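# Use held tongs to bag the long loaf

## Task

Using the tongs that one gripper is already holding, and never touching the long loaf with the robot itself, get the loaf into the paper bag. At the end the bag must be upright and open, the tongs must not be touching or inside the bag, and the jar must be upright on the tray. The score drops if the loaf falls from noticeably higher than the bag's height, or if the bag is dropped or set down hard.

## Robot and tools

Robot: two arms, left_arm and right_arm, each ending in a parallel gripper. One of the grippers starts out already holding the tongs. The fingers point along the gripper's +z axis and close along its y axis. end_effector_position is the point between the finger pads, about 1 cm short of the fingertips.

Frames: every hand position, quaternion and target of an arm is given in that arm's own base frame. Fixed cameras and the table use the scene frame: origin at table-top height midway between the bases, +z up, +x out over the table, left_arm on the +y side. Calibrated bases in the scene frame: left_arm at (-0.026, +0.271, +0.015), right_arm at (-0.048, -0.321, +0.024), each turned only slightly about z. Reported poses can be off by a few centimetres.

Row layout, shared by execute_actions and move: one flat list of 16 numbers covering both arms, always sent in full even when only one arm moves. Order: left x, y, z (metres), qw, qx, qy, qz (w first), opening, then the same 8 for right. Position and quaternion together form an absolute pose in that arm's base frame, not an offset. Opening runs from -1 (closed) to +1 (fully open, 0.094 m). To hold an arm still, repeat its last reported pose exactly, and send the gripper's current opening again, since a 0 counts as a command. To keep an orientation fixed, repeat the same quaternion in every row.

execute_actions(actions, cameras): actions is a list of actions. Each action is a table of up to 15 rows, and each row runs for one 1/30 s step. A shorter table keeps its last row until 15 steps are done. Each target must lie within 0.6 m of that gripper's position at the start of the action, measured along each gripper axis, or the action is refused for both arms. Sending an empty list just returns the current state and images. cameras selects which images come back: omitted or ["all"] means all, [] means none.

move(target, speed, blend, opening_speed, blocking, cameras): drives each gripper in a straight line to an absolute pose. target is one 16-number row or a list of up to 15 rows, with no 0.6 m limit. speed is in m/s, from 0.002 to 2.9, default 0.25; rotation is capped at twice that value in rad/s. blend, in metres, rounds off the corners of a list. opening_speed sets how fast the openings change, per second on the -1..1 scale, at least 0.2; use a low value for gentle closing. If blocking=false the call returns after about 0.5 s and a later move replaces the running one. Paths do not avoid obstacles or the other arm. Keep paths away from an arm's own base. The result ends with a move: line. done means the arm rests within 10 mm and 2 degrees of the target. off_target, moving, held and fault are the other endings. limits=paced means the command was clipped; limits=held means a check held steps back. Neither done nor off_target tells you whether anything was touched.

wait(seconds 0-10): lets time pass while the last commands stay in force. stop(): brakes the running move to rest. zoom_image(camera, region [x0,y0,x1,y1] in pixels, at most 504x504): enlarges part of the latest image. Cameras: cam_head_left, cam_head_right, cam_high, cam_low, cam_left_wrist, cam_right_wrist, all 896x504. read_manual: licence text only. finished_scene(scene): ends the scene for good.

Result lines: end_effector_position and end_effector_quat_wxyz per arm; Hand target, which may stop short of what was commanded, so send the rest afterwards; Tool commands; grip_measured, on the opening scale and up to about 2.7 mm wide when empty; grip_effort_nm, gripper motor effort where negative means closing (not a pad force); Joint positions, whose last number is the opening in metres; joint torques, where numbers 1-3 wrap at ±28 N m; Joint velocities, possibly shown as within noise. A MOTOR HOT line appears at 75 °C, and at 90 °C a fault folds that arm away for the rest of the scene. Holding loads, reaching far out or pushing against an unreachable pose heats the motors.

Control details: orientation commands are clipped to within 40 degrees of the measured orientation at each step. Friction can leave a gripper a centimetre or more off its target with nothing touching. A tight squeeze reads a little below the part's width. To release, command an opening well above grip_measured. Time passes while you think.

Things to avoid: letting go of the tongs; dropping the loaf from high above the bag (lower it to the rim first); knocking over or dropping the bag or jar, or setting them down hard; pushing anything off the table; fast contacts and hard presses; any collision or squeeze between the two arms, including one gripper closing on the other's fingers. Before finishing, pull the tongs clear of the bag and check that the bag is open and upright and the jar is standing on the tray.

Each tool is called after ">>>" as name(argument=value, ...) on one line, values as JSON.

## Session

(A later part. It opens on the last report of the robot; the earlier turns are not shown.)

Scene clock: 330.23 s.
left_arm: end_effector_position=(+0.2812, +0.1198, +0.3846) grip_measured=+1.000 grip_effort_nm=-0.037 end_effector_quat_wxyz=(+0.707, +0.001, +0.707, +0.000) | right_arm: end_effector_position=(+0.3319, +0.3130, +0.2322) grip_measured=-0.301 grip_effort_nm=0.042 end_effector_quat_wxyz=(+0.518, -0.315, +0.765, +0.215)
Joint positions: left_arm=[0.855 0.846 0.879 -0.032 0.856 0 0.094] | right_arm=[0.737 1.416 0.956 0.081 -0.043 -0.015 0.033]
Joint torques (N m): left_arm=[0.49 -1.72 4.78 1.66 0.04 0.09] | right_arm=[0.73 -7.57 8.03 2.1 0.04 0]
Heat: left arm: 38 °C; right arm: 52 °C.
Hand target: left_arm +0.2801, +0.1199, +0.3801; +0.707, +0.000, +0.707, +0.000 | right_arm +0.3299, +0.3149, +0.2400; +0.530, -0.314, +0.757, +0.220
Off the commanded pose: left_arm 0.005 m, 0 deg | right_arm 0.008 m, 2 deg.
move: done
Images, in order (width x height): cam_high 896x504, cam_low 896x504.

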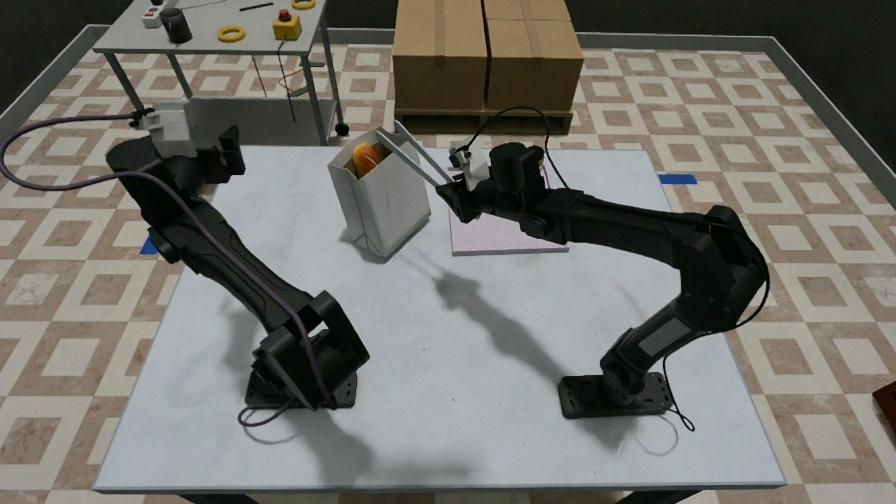

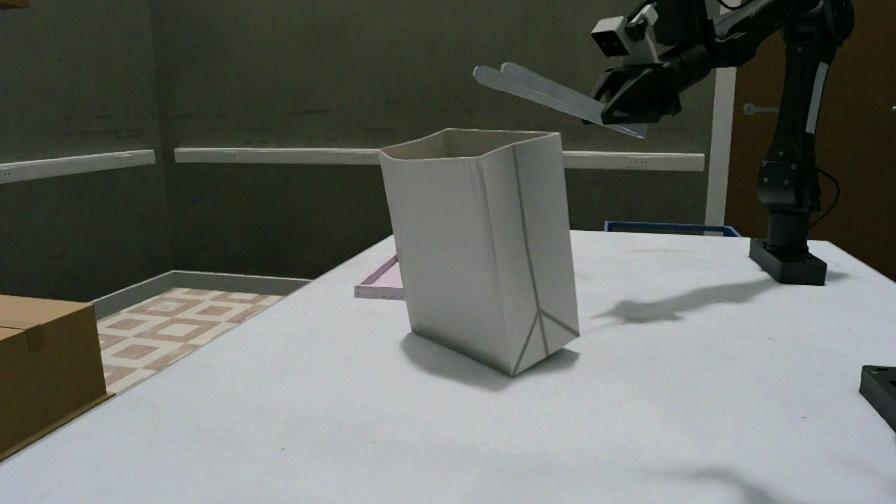

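Bag is rocking; raise straight up.

>>> move(target=[[0.28,0.12,0.38,0.7071,0,0.7071,0,1,0.328,0.312,0.32,0.53,-0.3134,0.7566,0.2195,-0.3],[0.28,0.12,0.38,0.7071,0,0.7071,0,1,0.38,0.10,0.32,0.57,0,0.82,0,-0.3]], speed=0.15)

Scene clock: 338.33 s.
left_arm: end_effector_position=(+0.2812, +0.1198, +0.3846) grip_measured=+1.000 grip_effort_nm=-0.032 end_effector_quat_wxyz=(+0.707, +0.001, +0.707, +0.000) | right_arm: end_effector_position=(+0.3838, +0.1078, +0.3139) grip_measured=-0.301 grip_effort_nm=0.032 end_effector_quat_wxyz=(+0.563, -0.012, +0.827, +0.005)
Joint positions: left_arm=[0.855 0.846 0.879 -0.032 0.856 0 0.094] | right_arm=[0.441 1.215 1.138 -0.33 0.388 0.155 0.033]
Joint torques (N m): left_arm=[0.43 -1.59 4.7 1.62 0 0.04] | right_arm=[-0.68 -6.65 7.8 1.84 0.29 0.04]
Heat: left arm: 38 °C; right arm: 51 °C.
Hand target: left_arm +0.2801, +0.1199, +0.3801; +0.707, +0.000, +0.707, +0.000 | right_arm +0.3801, +0.1002, +0.3201; +0.571, +0.000, +0.821, +0.000
Off the commanded pose: left_arm 0.005 m, 0 deg | right_arm 0.011 m, 2 deg.
move: off_target (right_arm)
cam_left_wrist: T_world_to_cam=[[0.0326849, -0.999422, -0.00934571, 0.120008], [-0.432204, -0.00570226, -0.901758, 0.507563], [0.901183, 0.0335131, -0.432141, -0.00134466], [0, 0, 0, 1]] pos_world=[0.21666, 0.122878, 0.458239]
cam_right_wrist: T_world_to_cam=[[0.0268811, -0.999366, 0.0233508, 0.0914744], [-0.727159, -0.0355774, -0.685546, 0.537883], [0.685942, 0.00144841, -0.727655, 0.0528931], [0, 0, 0, 1]] pos_world=[0.352386, 0.110476, 0.405096]

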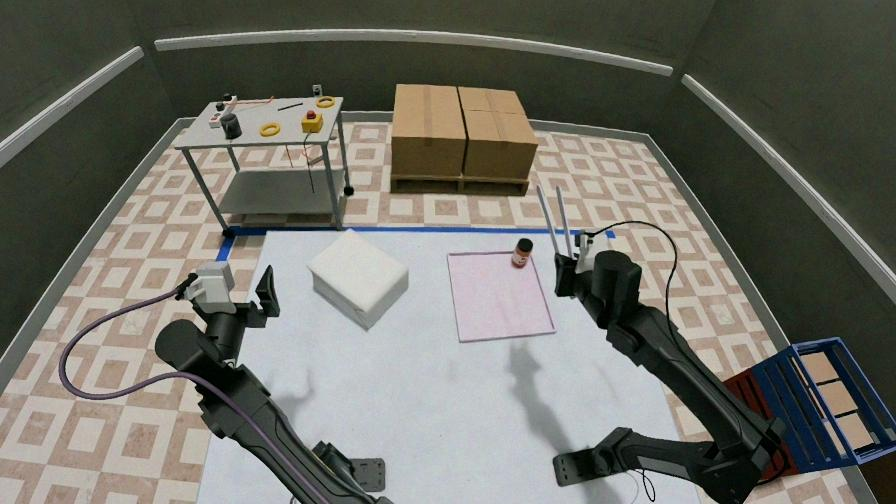

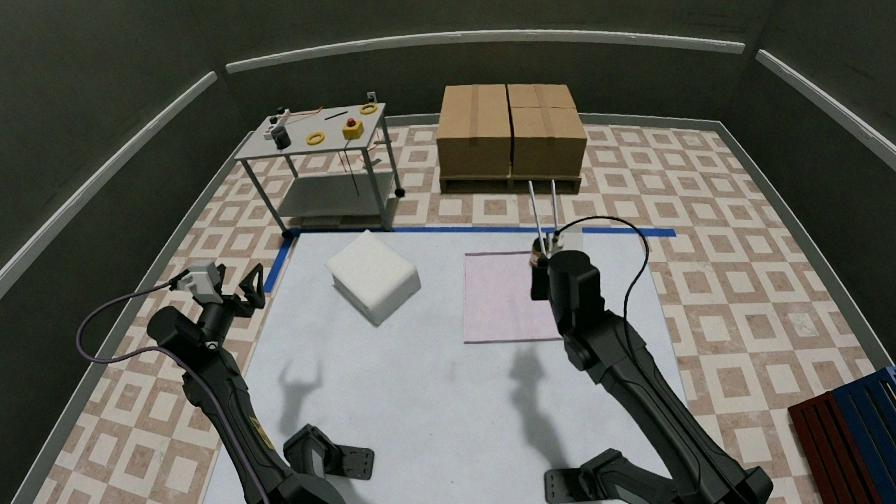

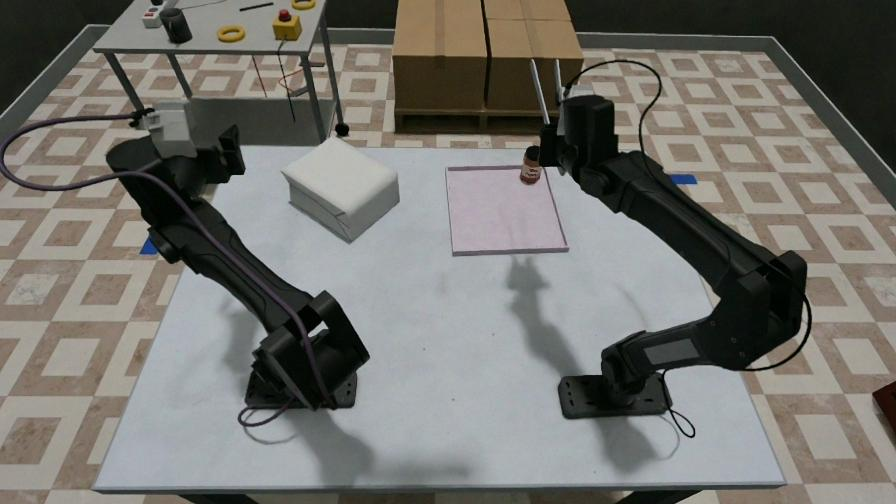

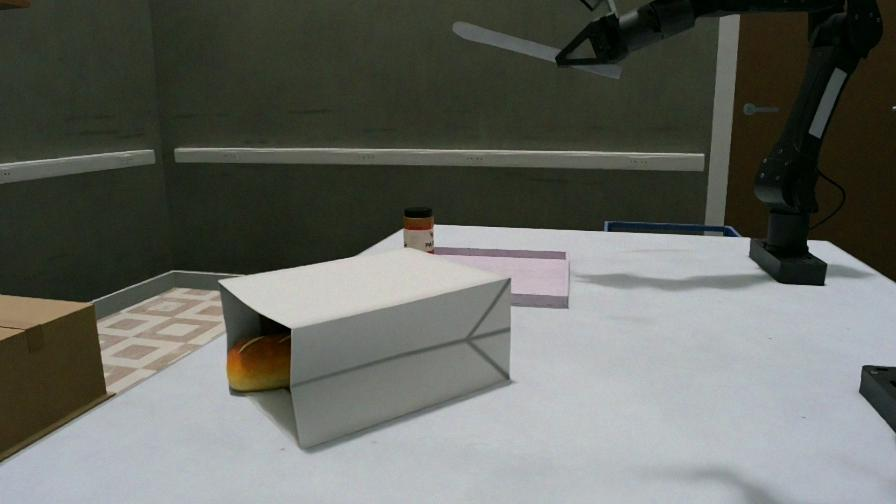

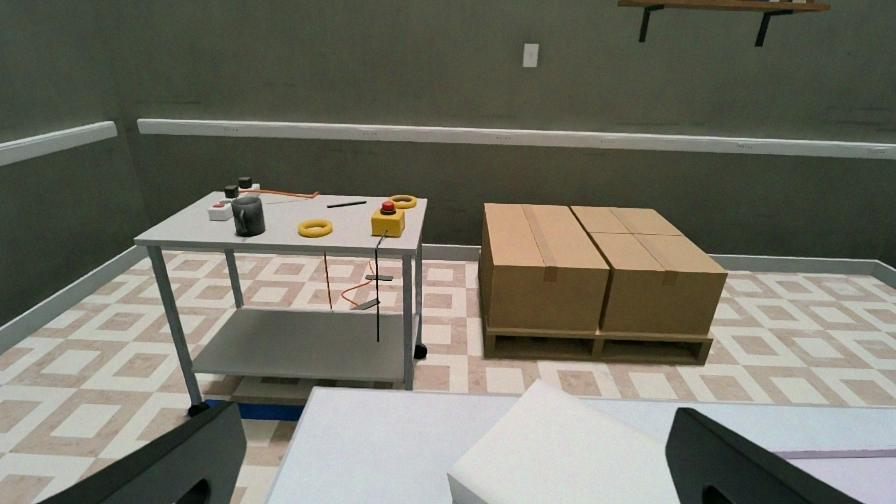

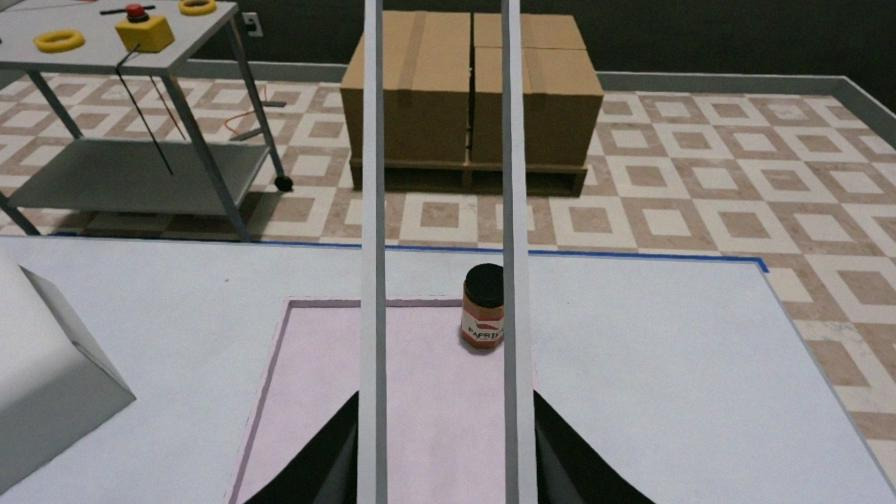

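>>> zoom_image(camera="cam_high", region=[262, 115, 422, 255])

>>> zoom_image(camera="cam_low", region=[200, 200, 540, 470])

Scaled by 3.150.

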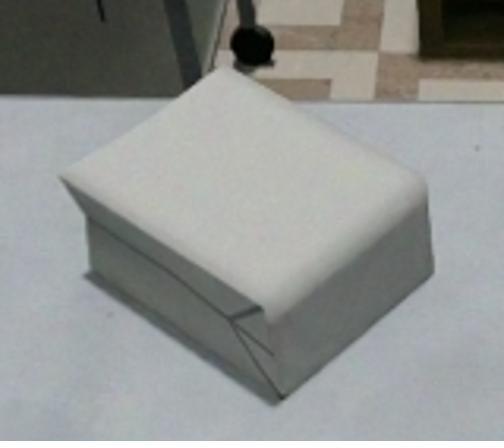

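Scaled by 1.482.

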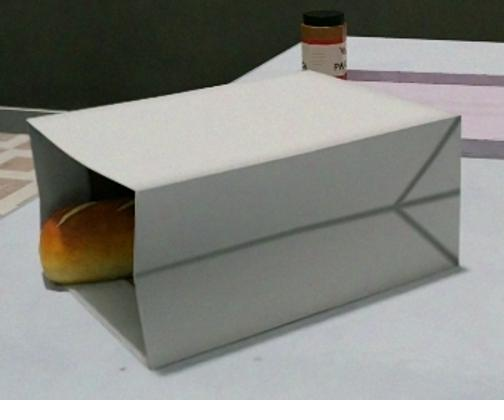

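>>> move(target=[[0.40,0.25,0.32,0.183,-0.183,0.683,-0.683,0.5,0.38,0.10,0.32,0.57,0,0.82,0,-0.3],[0.48,0.26,0.16,0.183,-0.183,0.683,-0.683,0.5,0.38,0.10,0.32,0.57,0,0.82,0,-0.3]])

Scene clock: 422.93 s.
left_arm: end_effector_position=(+0.4756, +0.2569, +0.1715) grip_measured=+0.502 grip_effort_nm=-0.159 end_effector_quat_wxyz=(+0.285, -0.284, +0.660, -0.634) | right_arm: end_effector_position=(+0.3837, +0.1076, +0.3135) grip_measured=-0.301 grip_effort_nm=0.032 end_effector_quat_wxyz=(+0.562, -0.012, +0.827, +0.004)
Joint positions: left_arm=[0.829 2.724 2.571 -1.441 1.538 0.04 0.071] | right_arm=[0.441 1.215 1.138 -0.332 0.389 0.156 0.033]
Joint torques (N m): left_arm=[-0.32 -13.5 7.27 0.43 0.88 -0.04] | right_arm=[-0.66 -6.65 7.82 1.84 0.29 0.04]
Heat: left arm: 38 °C; right arm: 53 °C.
Hand target: left_arm +0.4791, +0.2591, +0.1600; +0.284, -0.284, +0.652, -0.643 | right_arm +0.3801, +0.1001, +0.3200; +0.571, +0.000, +0.821, +0.000
Off the commanded pose: left_arm 0.013 m, 18 deg | right_arm 0.011 m, 2 deg.
move: off_target (left_arm, right_arm)
cam_left_wrist: T_world_to_cam=[[0.0317301, -0.0628901, 0.997516, -0.164204], [-0.928521, -0.37123, 0.00613059, 0.574436], [0.369922, -0.926409, -0.0701739, 0.163901], [0, 0, 0, 1]] pos_world=[0.477955, 0.35476, 0.171776]
cam_right_wrist: T_world_to_cam=[[0.0260777, -0.999374, 0.0239041, 0.0913389], [-0.728061, -0.035373, -0.684599, 0.537651], [0.685016, 0.000449162, -0.728527, 0.0535333], [0, 0, 0, 1]] pos_world=[0.35239, 0.110276, 0.404893]

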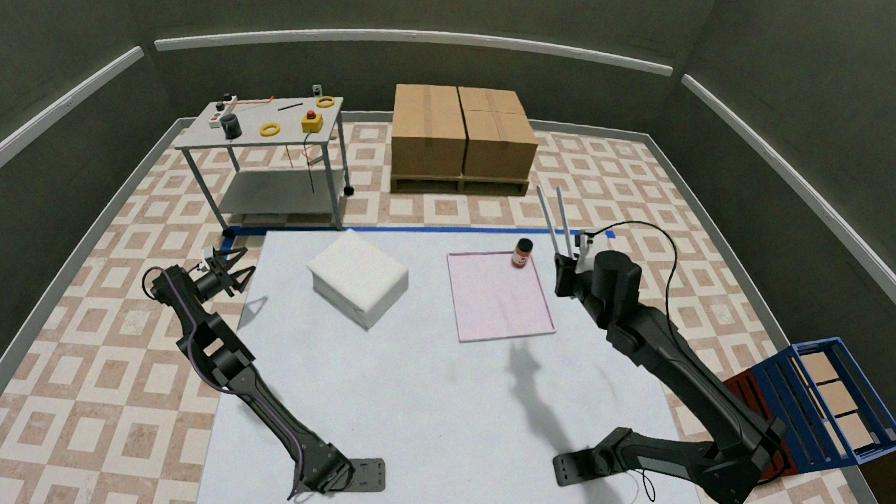

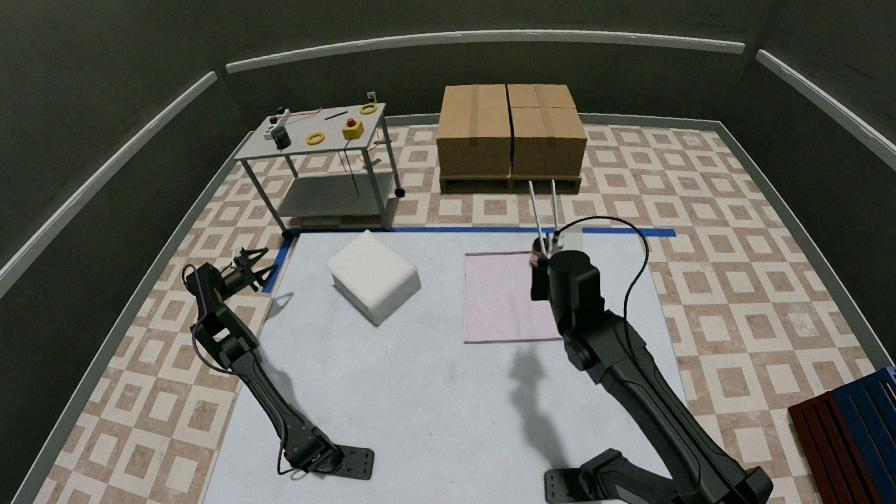

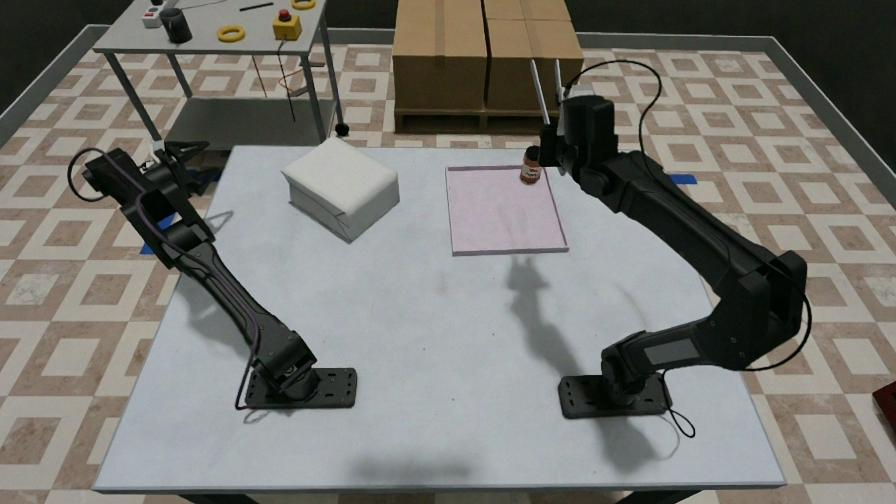

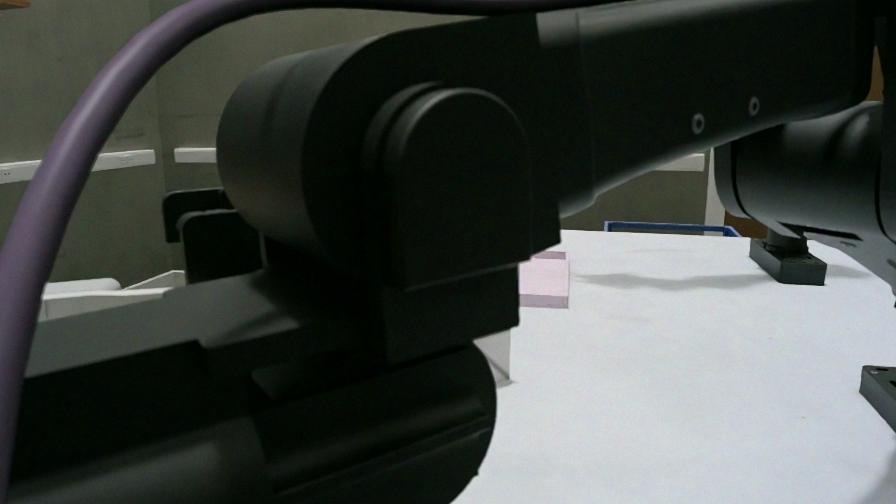

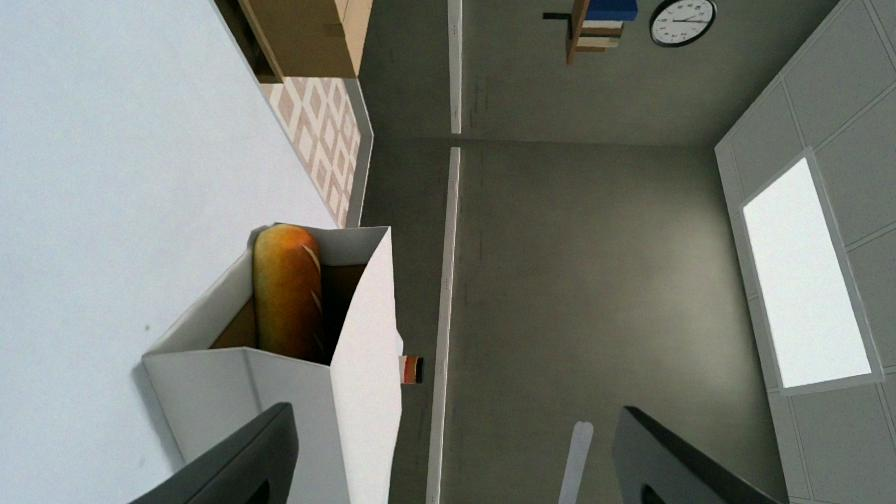

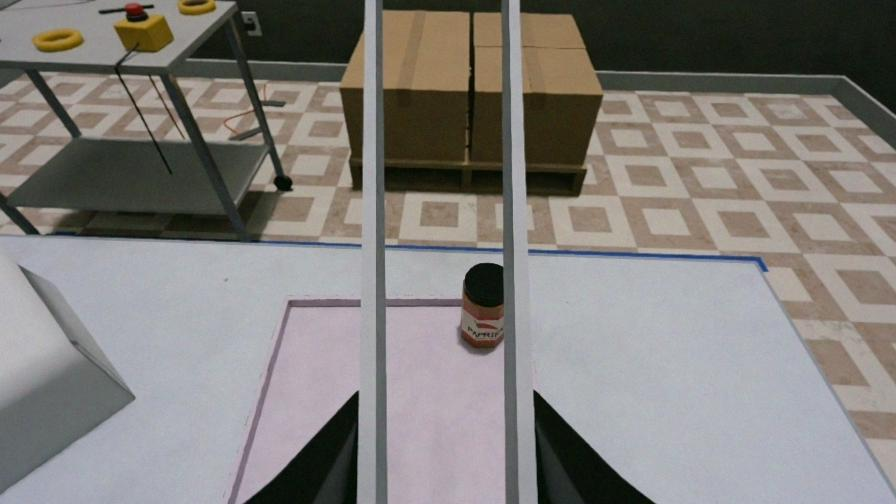

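>>> move(target=[[0.36,0.24,0.27,0.473,0.282,0.819,-0.163,-0.9,0.38,0.10,0.32,0.57,0,0.82,0,-0.3],[0.335,0.025,0.18,0.473,0.282,0.819,-0.163,-0.9,0.38,0.10,0.32,0.57,0,0.82,0,-0.3],[0.335,0.025,0.03,0.473,0.282,0.819,-0.163,-0.9,0.38,0.10,0.32,0.57,0,0.82,0,-0.3]])

Scene clock: 470.57 s.
left_arm: end_effector_position=(+0.3399, +0.0311, +0.0378) grip_measured=-0.898 grip_effort_nm=-0.154 end_effector_quat_wxyz=(+0.479, +0.288, +0.816, -0.147) | right_arm: end_effector_position=(+0.3837, +0.1076, +0.3135) grip_measured=-0.301 grip_effort_nm=0.042 end_effector_quat_wxyz=(+0.562, -0.012, +0.827, +0.004)
Joint positions: left_arm=[0.514 1.685 0.549 0.182 0.914 0.883 0.005] | right_arm=[0.441 1.215 1.138 -0.332 0.389 0.156 0.033]
Joint torques (N m): left_arm=[-0.62 -5.26 2.88 1.18 0.54 -0.1] | right_arm=[-0.66 -6.64 7.8 1.84 0.29 0.04]
Heat: left arm: 41 °C; right arm: 54 °C.
Hand target: left_arm +0.3349, +0.0250, +0.0302; +0.473, +0.282, +0.819, -0.163 | right_arm +0.3801, +0.1001, +0.3200; +0.571, +0.000, +0.821, +0.000
Off the commanded pose: left_arm 0.011 m, 2 deg | right_arm 0.011 m, 2 deg.
move: off_target (left_arm, right_arm)
cam_left_wrist: T_world_to_cam=[[-0.590197, -0.80502, -0.060082, 0.233755], [-0.644521, 0.514724, -0.565377, 0.263001], [0.486066, -0.29496, -0.822641, -0.0349951], [0, 0, 0, 1]] pos_world=[0.324481, 0.0424826, 0.133951]
cam_right_wrist: T_world_to_cam=[[0.0260893, -0.999371, 0.0240389, 0.0912824], [-0.728254, -0.0354739, -0.684388, 0.537577], [0.68481, 0.000348777, -0.728721, 0.0536219], [0, 0, 0, 1]] pos_world=[0.35239, 0.110276, 0.404792]

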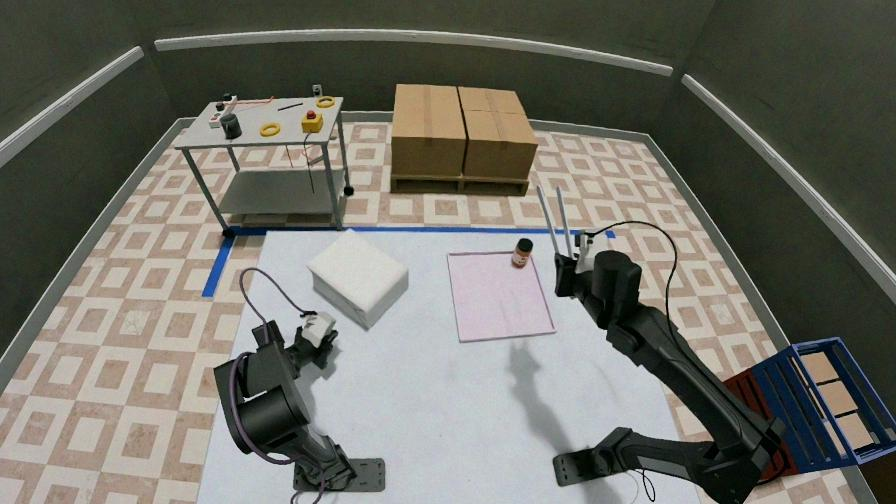

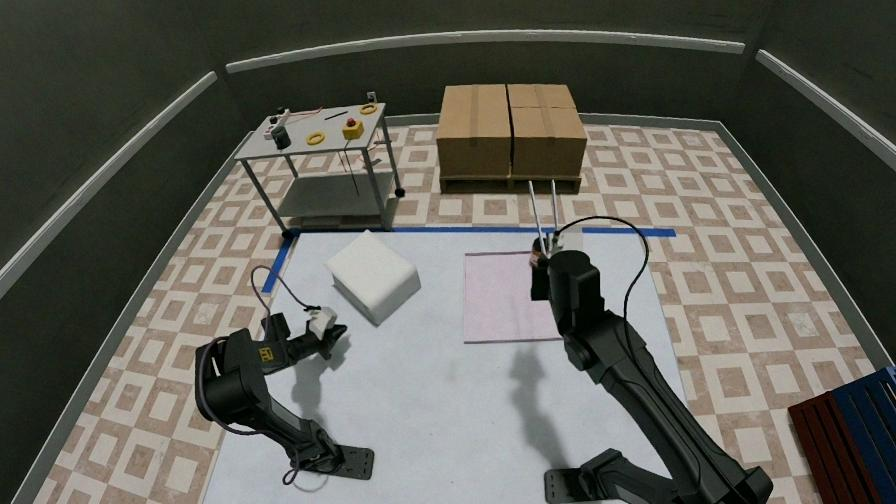

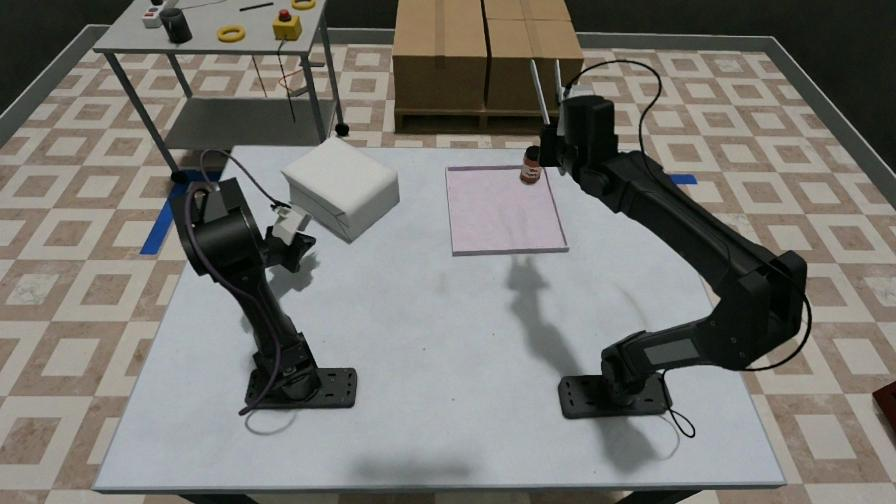

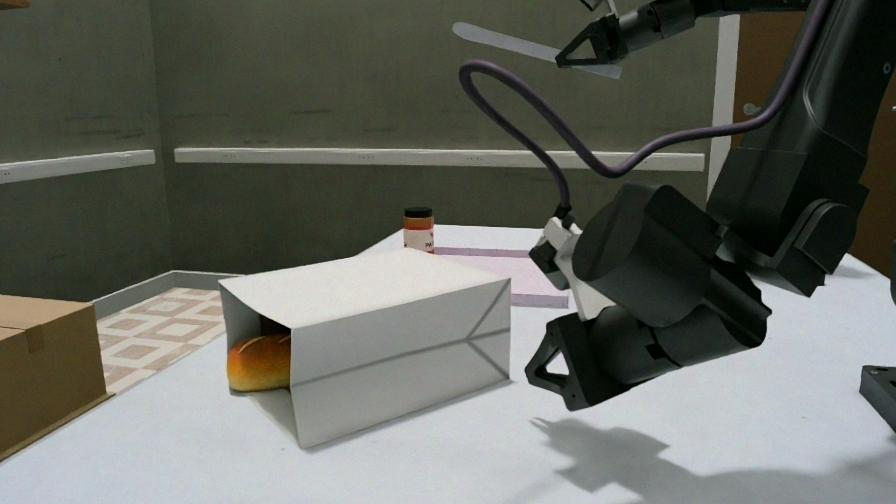

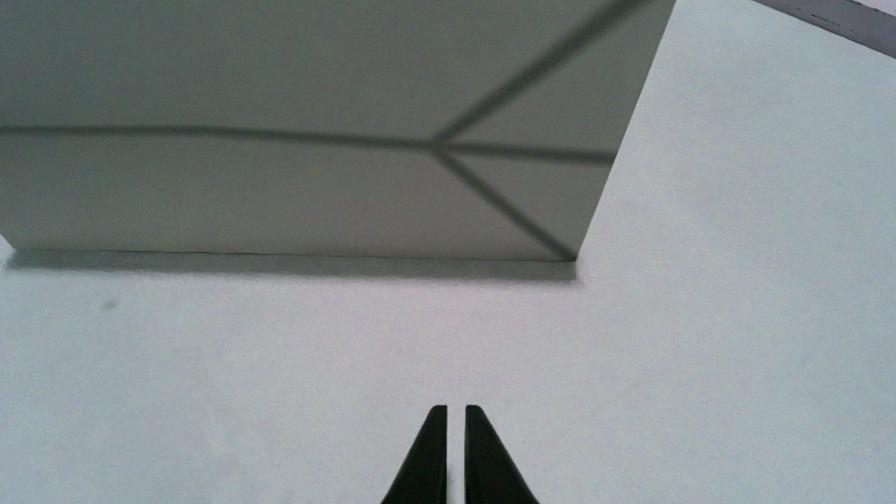

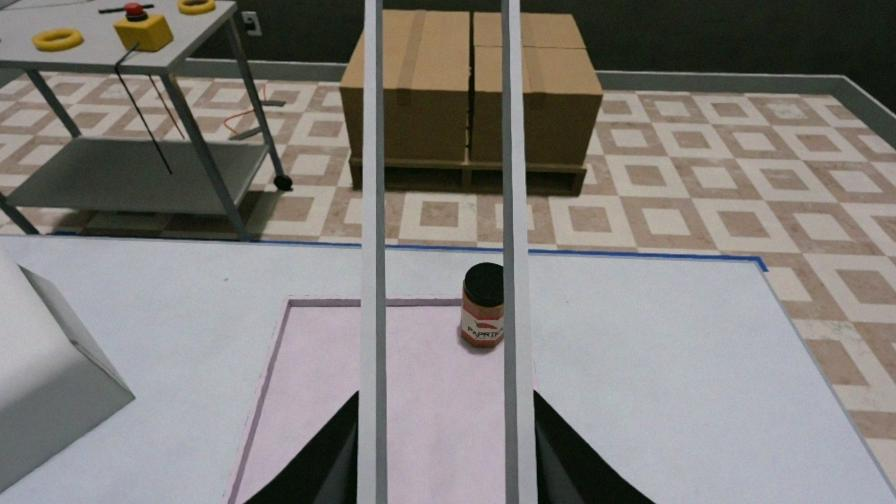

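>>> move(target=[[0.323,0.010,0.03,0.473,0.282,0.819,-0.163,-0.9,0.38,0.10,0.32,0.57,0,0.82,0,-0.3],[0.449,-0.088,0.032,0.473,0.282,0.819,-0.163,-0.9,0.38,0.10,0.32,0.57,0,0.82,0,-0.3]], speed=0.08, cameras=["cam_high","cam_low","cam_left_wrist"])

Scene clock: 479.43 s.
left_arm: end_effector_position=(+0.4416, -0.0869, +0.0338) grip_measured=-0.898 grip_effort_nm=-0.159 end_effector_quat_wxyz=(+0.471, +0.285, +0.819, -0.161) | right_arm: end_effector_position=(+0.3836, +0.1076, +0.3134) grip_measured=-0.301 grip_effort_nm=0.032 end_effector_quat_wxyz=(+0.562, -0.012, +0.827, +0.004)
Joint positions: left_arm=[0.022 1.923 0.766 0.51 0.578 0.397 0.005] | right_arm=[0.441 1.215 1.138 -0.332 0.389 0.156 0.033]
Joint torques (N m): left_arm=[-0.2 -7.42 6.26 1.57 0.23 -0.11] | right_arm=[-0.66 -6.64 7.82 1.84 0.29 0.04]
Heat: left arm: 39 °C; right arm: 54 °C.
Hand target: left_arm +0.4487, -0.0880, +0.0321; +0.473, +0.282, +0.819, -0.163 | right_arm +0.3800, +0.1001, +0.3200; +0.571, +0.000, +0.821, +0.000
Off the commanded pose: left_arm 0.008 m, 0 deg | right_arm 0.011 m, 2 deg.
move: off_target (right_arm)
cam_left_wrist: T_world_to_cam=[[-0.598227, -0.800839, -0.0279504, 0.20131], [-0.654679, 0.508564, -0.559248, 0.390832], [0.462082, -0.316259, -0.828529, -0.113664], [0, 0, 0, 1]] pos_world=[0.428821, -0.073494, 0.130025]

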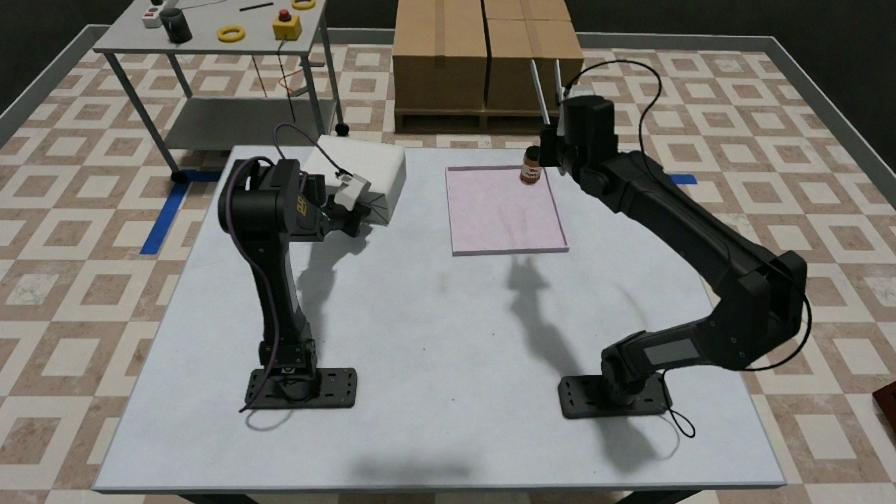

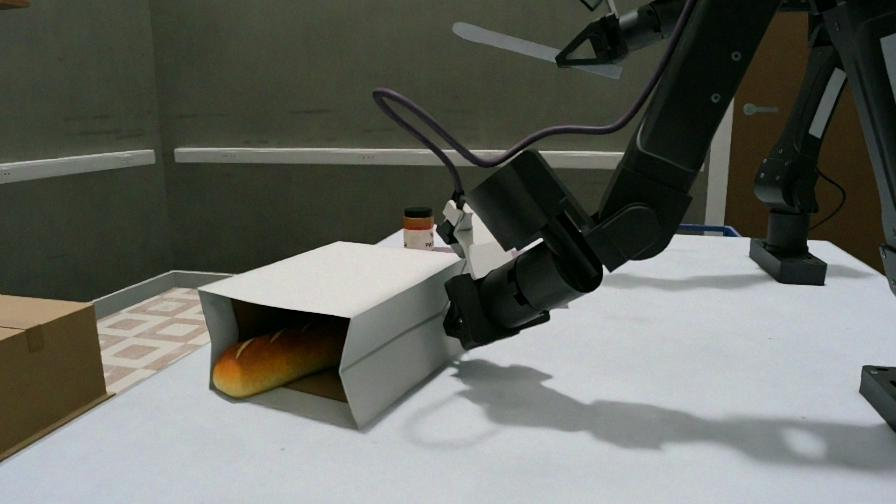

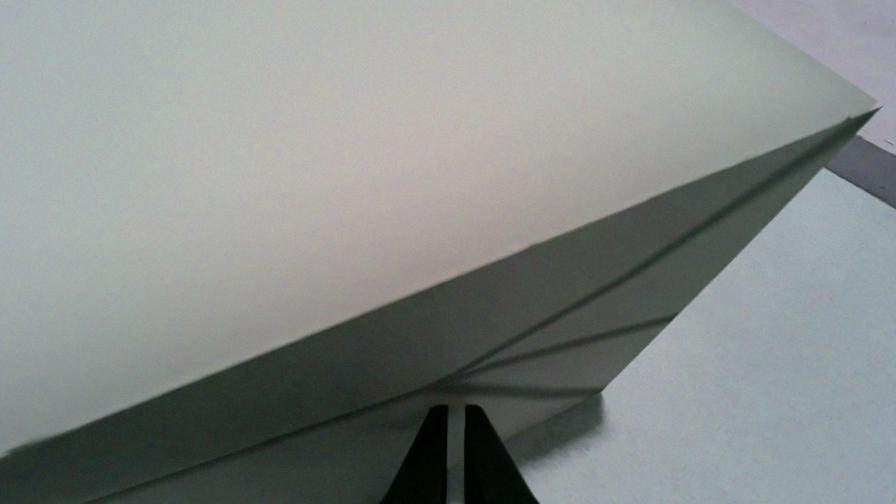

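>>> move(target=[[0.37,-0.03,0.05,0.473,0.282,0.819,-0.163,-0.9,0.38,0.10,0.32,0.57,0,0.82,0,-0.3],[0.35,0.05,0.20,0.473,0.282,0.819,-0.163,-0.9,0.38,0.10,0.32,0.57,0,0.82,0,-0.3],[0.36,0.22,0.28,0.183,-0.183,0.683,-0.683,0.5,0.38,0.10,0.32,0.57,0,0.82,0,-0.3],[0.47,0.20,0.16,0.213,-0.213,0.674,-0.674,0.5,0.38,0.10,0.32,0.57,0,0.82,0,-0.3]], cameras=["cam_high","cam_low","cam_left_wrist"])

Scene clock: 514.67 s.
left_arm: end_effector_position=(+0.4667, +0.1953, +0.1649) grip_measured=+0.498 grip_effort_nm=0.085 end_effector_quat_wxyz=(+0.252, -0.256, +0.681, -0.638) | right_arm: end_effector_position=(+0.3836, +0.1076, +0.3134) grip_measured=-0.301 grip_effort_nm=0.051 end_effector_quat_wxyz=(+0.562, -0.012, +0.827, +0.004)
Joint positions: left_arm=[0.754 2.6 2.31 -1.579 1.509 0.315 0.07] | right_arm=[0.441 1.215 1.138 -0.332 0.389 0.156 0.033]
Joint torques (N m): left_arm=[0.25 -13.64 6.74 -0.02 0.92 -0.05] | right_arm=[-0.66 -6.65 7.82 1.84 0.29 0.04]
Heat: left arm: 38 °C; right arm: 54 °C.
Hand target: left_arm +0.4697, +0.1995, +0.1599; +0.253, -0.260, +0.672, -0.645 | right_arm +0.3801, +0.1001, +0.3200; +0.571, +0.000, +0.821, +0.000
Off the commanded pose: left_arm 0.008 m, 8 deg | right_arm 0.011 m, 2 deg.
joint sent to its limit (left arm) — joint 4 (wrist pitch), lower limit. The joint targets are off in orientation, not in position.
move: off_target (left_arm, right_arm); target 3's new opening was sent with left_arm's hand 0.008 m and 26 deg from that target
cam_left_wrist: T_world_to_cam=[[0.0439407, -0.0849334, 0.995417, -0.162206], [-0.958723, -0.283764, 0.018109, 0.538444], [0.280925, -0.955125, -0.0938964, 0.160857], [0, 0, 0, 1]] pos_world=[0.478157, 0.292653, 0.166816]

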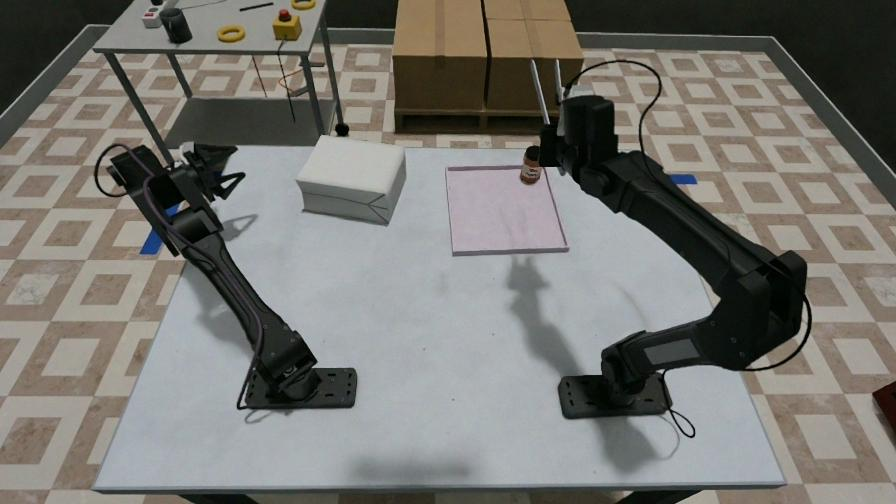

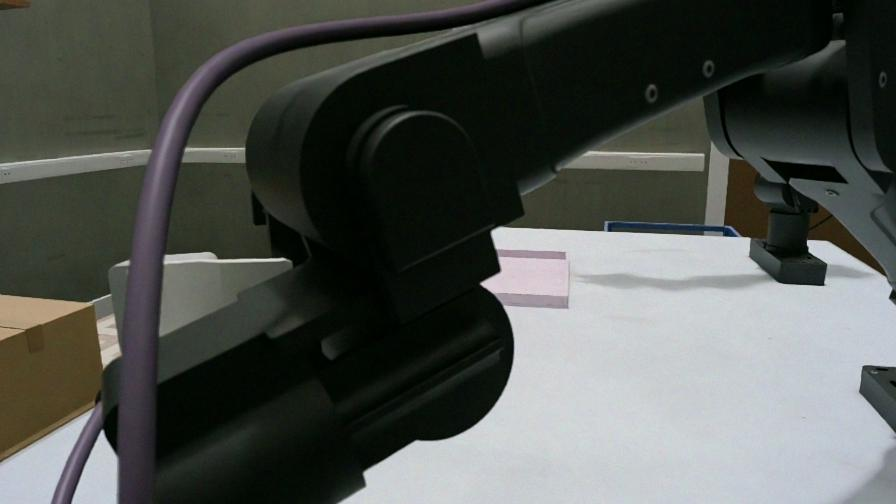

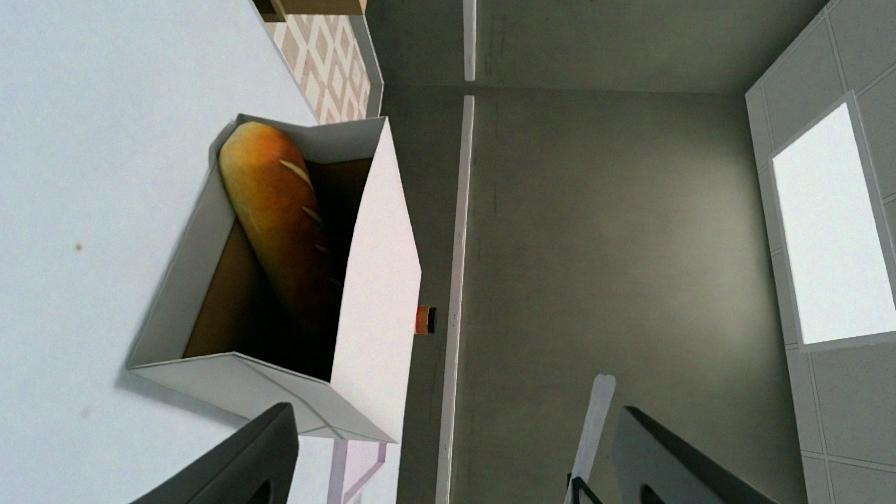

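>>> move(target=[0.499,0.105,0.092,0.213,-0.213,0.674,-0.674,-0.2,0.38,0.10,0.32,0.57,0,0.82,0,-0.3], speed=0.15, cameras=["cam_high","cam_low","cam_left_wrist"])

Scene clock: 545.83 s.
left_arm: end_effector_position=(+0.4969, +0.1026, +0.1064) grip_measured=-0.198 grip_effort_nm=-0.159 end_effector_quat_wxyz=(+0.199, -0.191, +0.683, -0.677) | right_arm: end_effector_position=(+0.3836, +0.1076, +0.3134) grip_measured=-0.301 grip_effort_nm=0.037 end_effector_quat_wxyz=(+0.562, -0.012, +0.827, +0.004)
Joint positions: left_arm=[0.561 2.679 2.184 -1.431 1.566 0.369 0.038] | right_arm=[0.441 1.215 1.138 -0.332 0.389 0.156 0.033]
Joint torques (N m): left_arm=[0.4 -13.34 4.4 0.12 0.82 0.08] | right_arm=[-0.66 -6.65 7.82 1.85 0.29 0.04]
Heat: left arm: 43 °C; right arm: 55 °C.
Hand target: left_arm +0.4979, +0.1050, +0.0923; +0.200, -0.197, +0.674, -0.684 | right_arm +0.3801, +0.1002, +0.3201; +0.571, +0.000, +0.821, +0.000
Off the commanded pose: left_arm 0.015 m, 3 deg | right_arm 0.011 m, 2 deg.
joint sent to its limit (left arm) — joint 5 (wrist yaw), upper limit. The joint targets are off in orientation, not in position.
move: off_target (left_arm, right_arm)
cam_left_wrist: T_world_to_cam=[[0.00190961, -0.0443135, 0.999016, -0.0968312], [-0.993874, -0.110482, -0.00300088, 0.54403], [0.110506, -0.99289, -0.044253, 0.141606], [0, 0, 0, 1]] pos_world=[0.525234, 0.196414, 0.104635]

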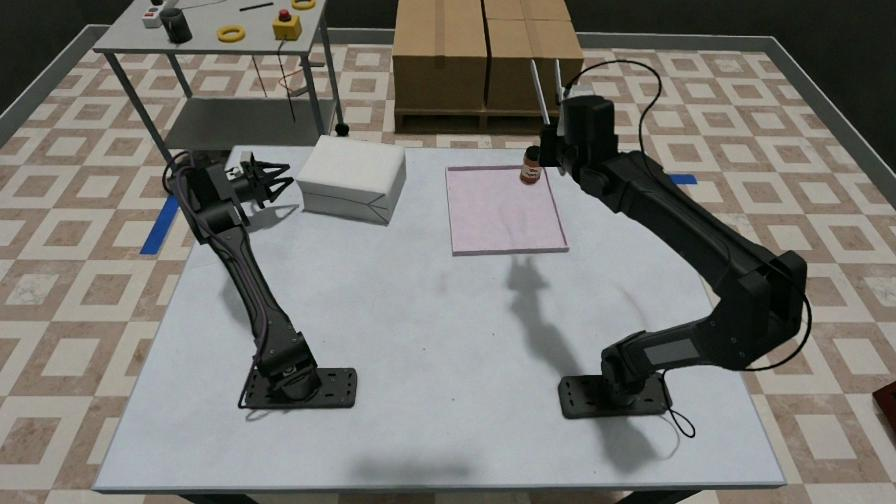

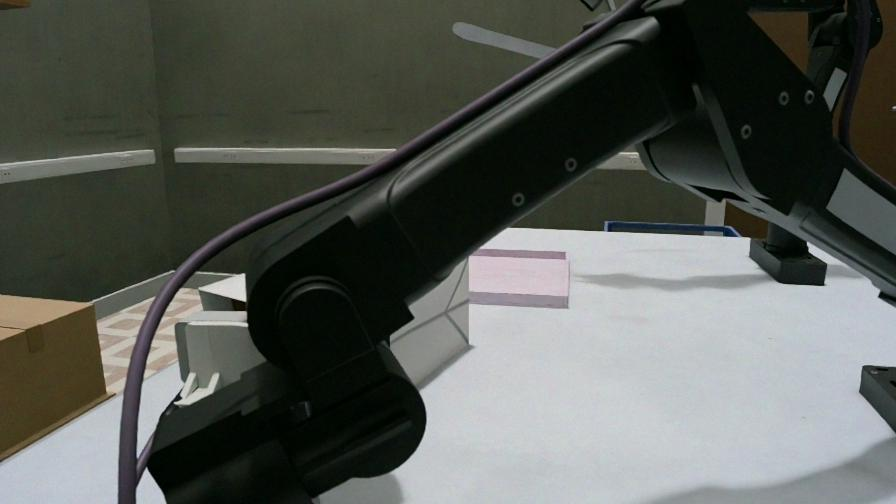

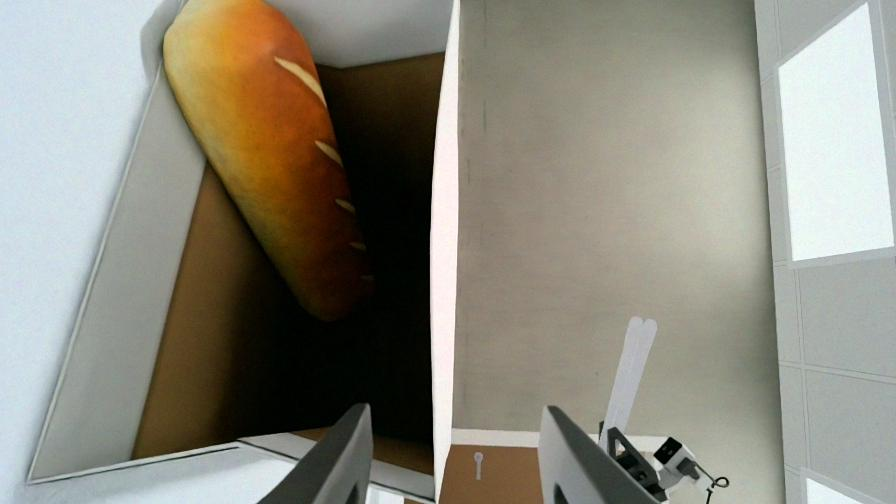

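>>> move(target=[0.541,0.046,0.087,0.213,-0.213,0.674,-0.674,-0.2,0.38,0.10,0.32,0.57,0,0.82,0,-0.3], speed=0.06, cameras=["cam_high","cam_low","cam_left_wrist"])

Scene clock: 554.57 s.
left_arm: end_effector_position=(+0.5363, +0.0453, +0.0986) grip_measured=-0.198 grip_effort_nm=-0.159 end_effector_quat_wxyz=(+0.148, -0.146, +0.693, -0.690) | right_arm: end_effector_position=(+0.3836, +0.1075, +0.3133) grip_measured=-0.301 grip_effort_nm=0.037 end_effector_quat_wxyz=(+0.562, -0.012, +0.827, +0.004)
Joint positions: left_arm=[0.42 2.797 2.402 -1.307 1.567 0.136 0.038] | right_arm=[0.441 1.215 1.138 -0.333 0.389 0.156 0.033]
Joint torques (N m): left_arm=[0.02 -13.81 6.63 0.41 0.83 0] | right_arm=[-0.66 -6.65 7.82 1.85 0.29 0.04]
Heat: left arm: 42 °C; right arm: 55 °C.
Hand target: left_arm +0.5393, +0.0462, +0.0872; +0.149, -0.146, +0.686, -0.697 | right_arm +0.3800, +0.1001, +0.3200; +0.571, +0.000, +0.821, +0.000
Off the commanded pose: left_arm 0.013 m, 11 deg | right_arm 0.011 m, 2 deg.
joint sent to its limit (left arm) — joint 5 (wrist yaw), upper limit. The joint targets are off in orientation, not in position.
move: off_target (left_arm, right_arm)
cam_left_wrist: T_world_to_cam=[[0.0042314, -0.0389593, 0.999232, -0.0932724], [-0.999575, 0.0286653, 0.00535049, 0.57282], [-0.0288517, -0.99883, -0.0388214, 0.154394], [0, 0, 0, 1]] pos_world=[0.577426, 0.134159, 0.0961297]

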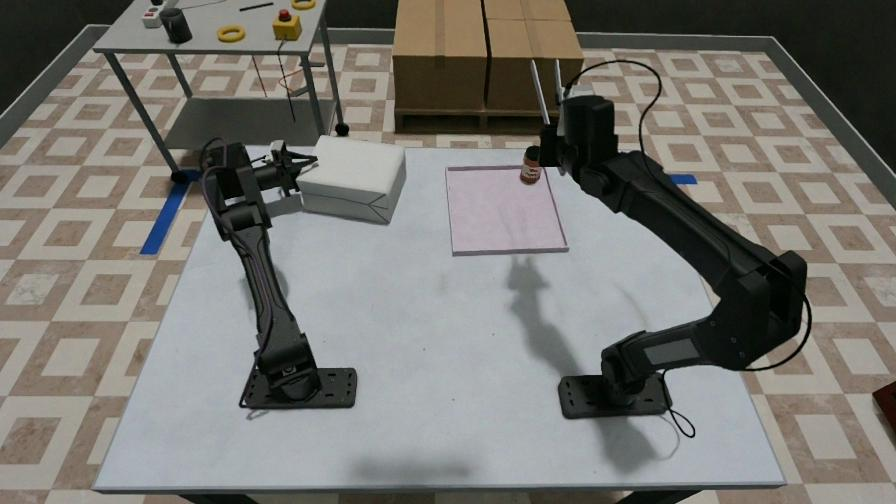

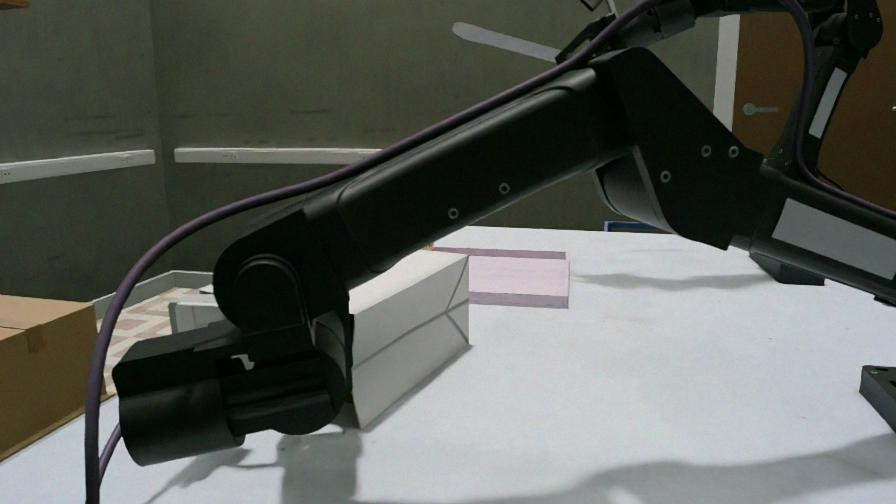

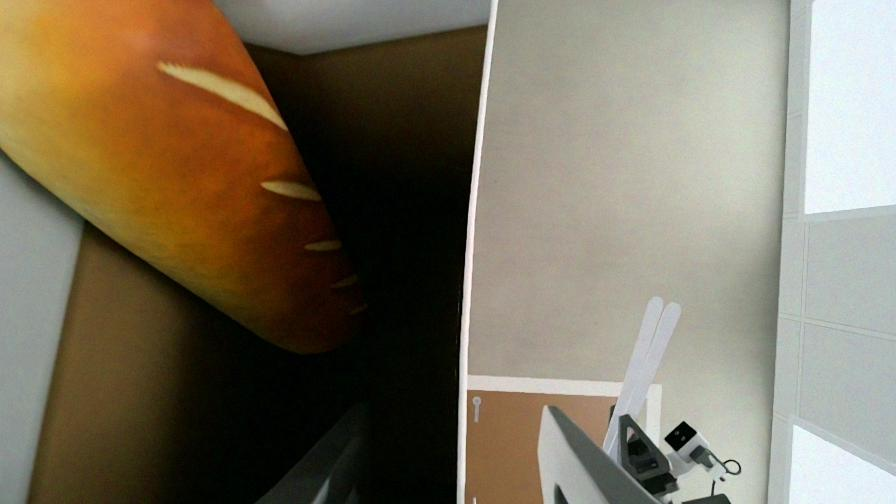

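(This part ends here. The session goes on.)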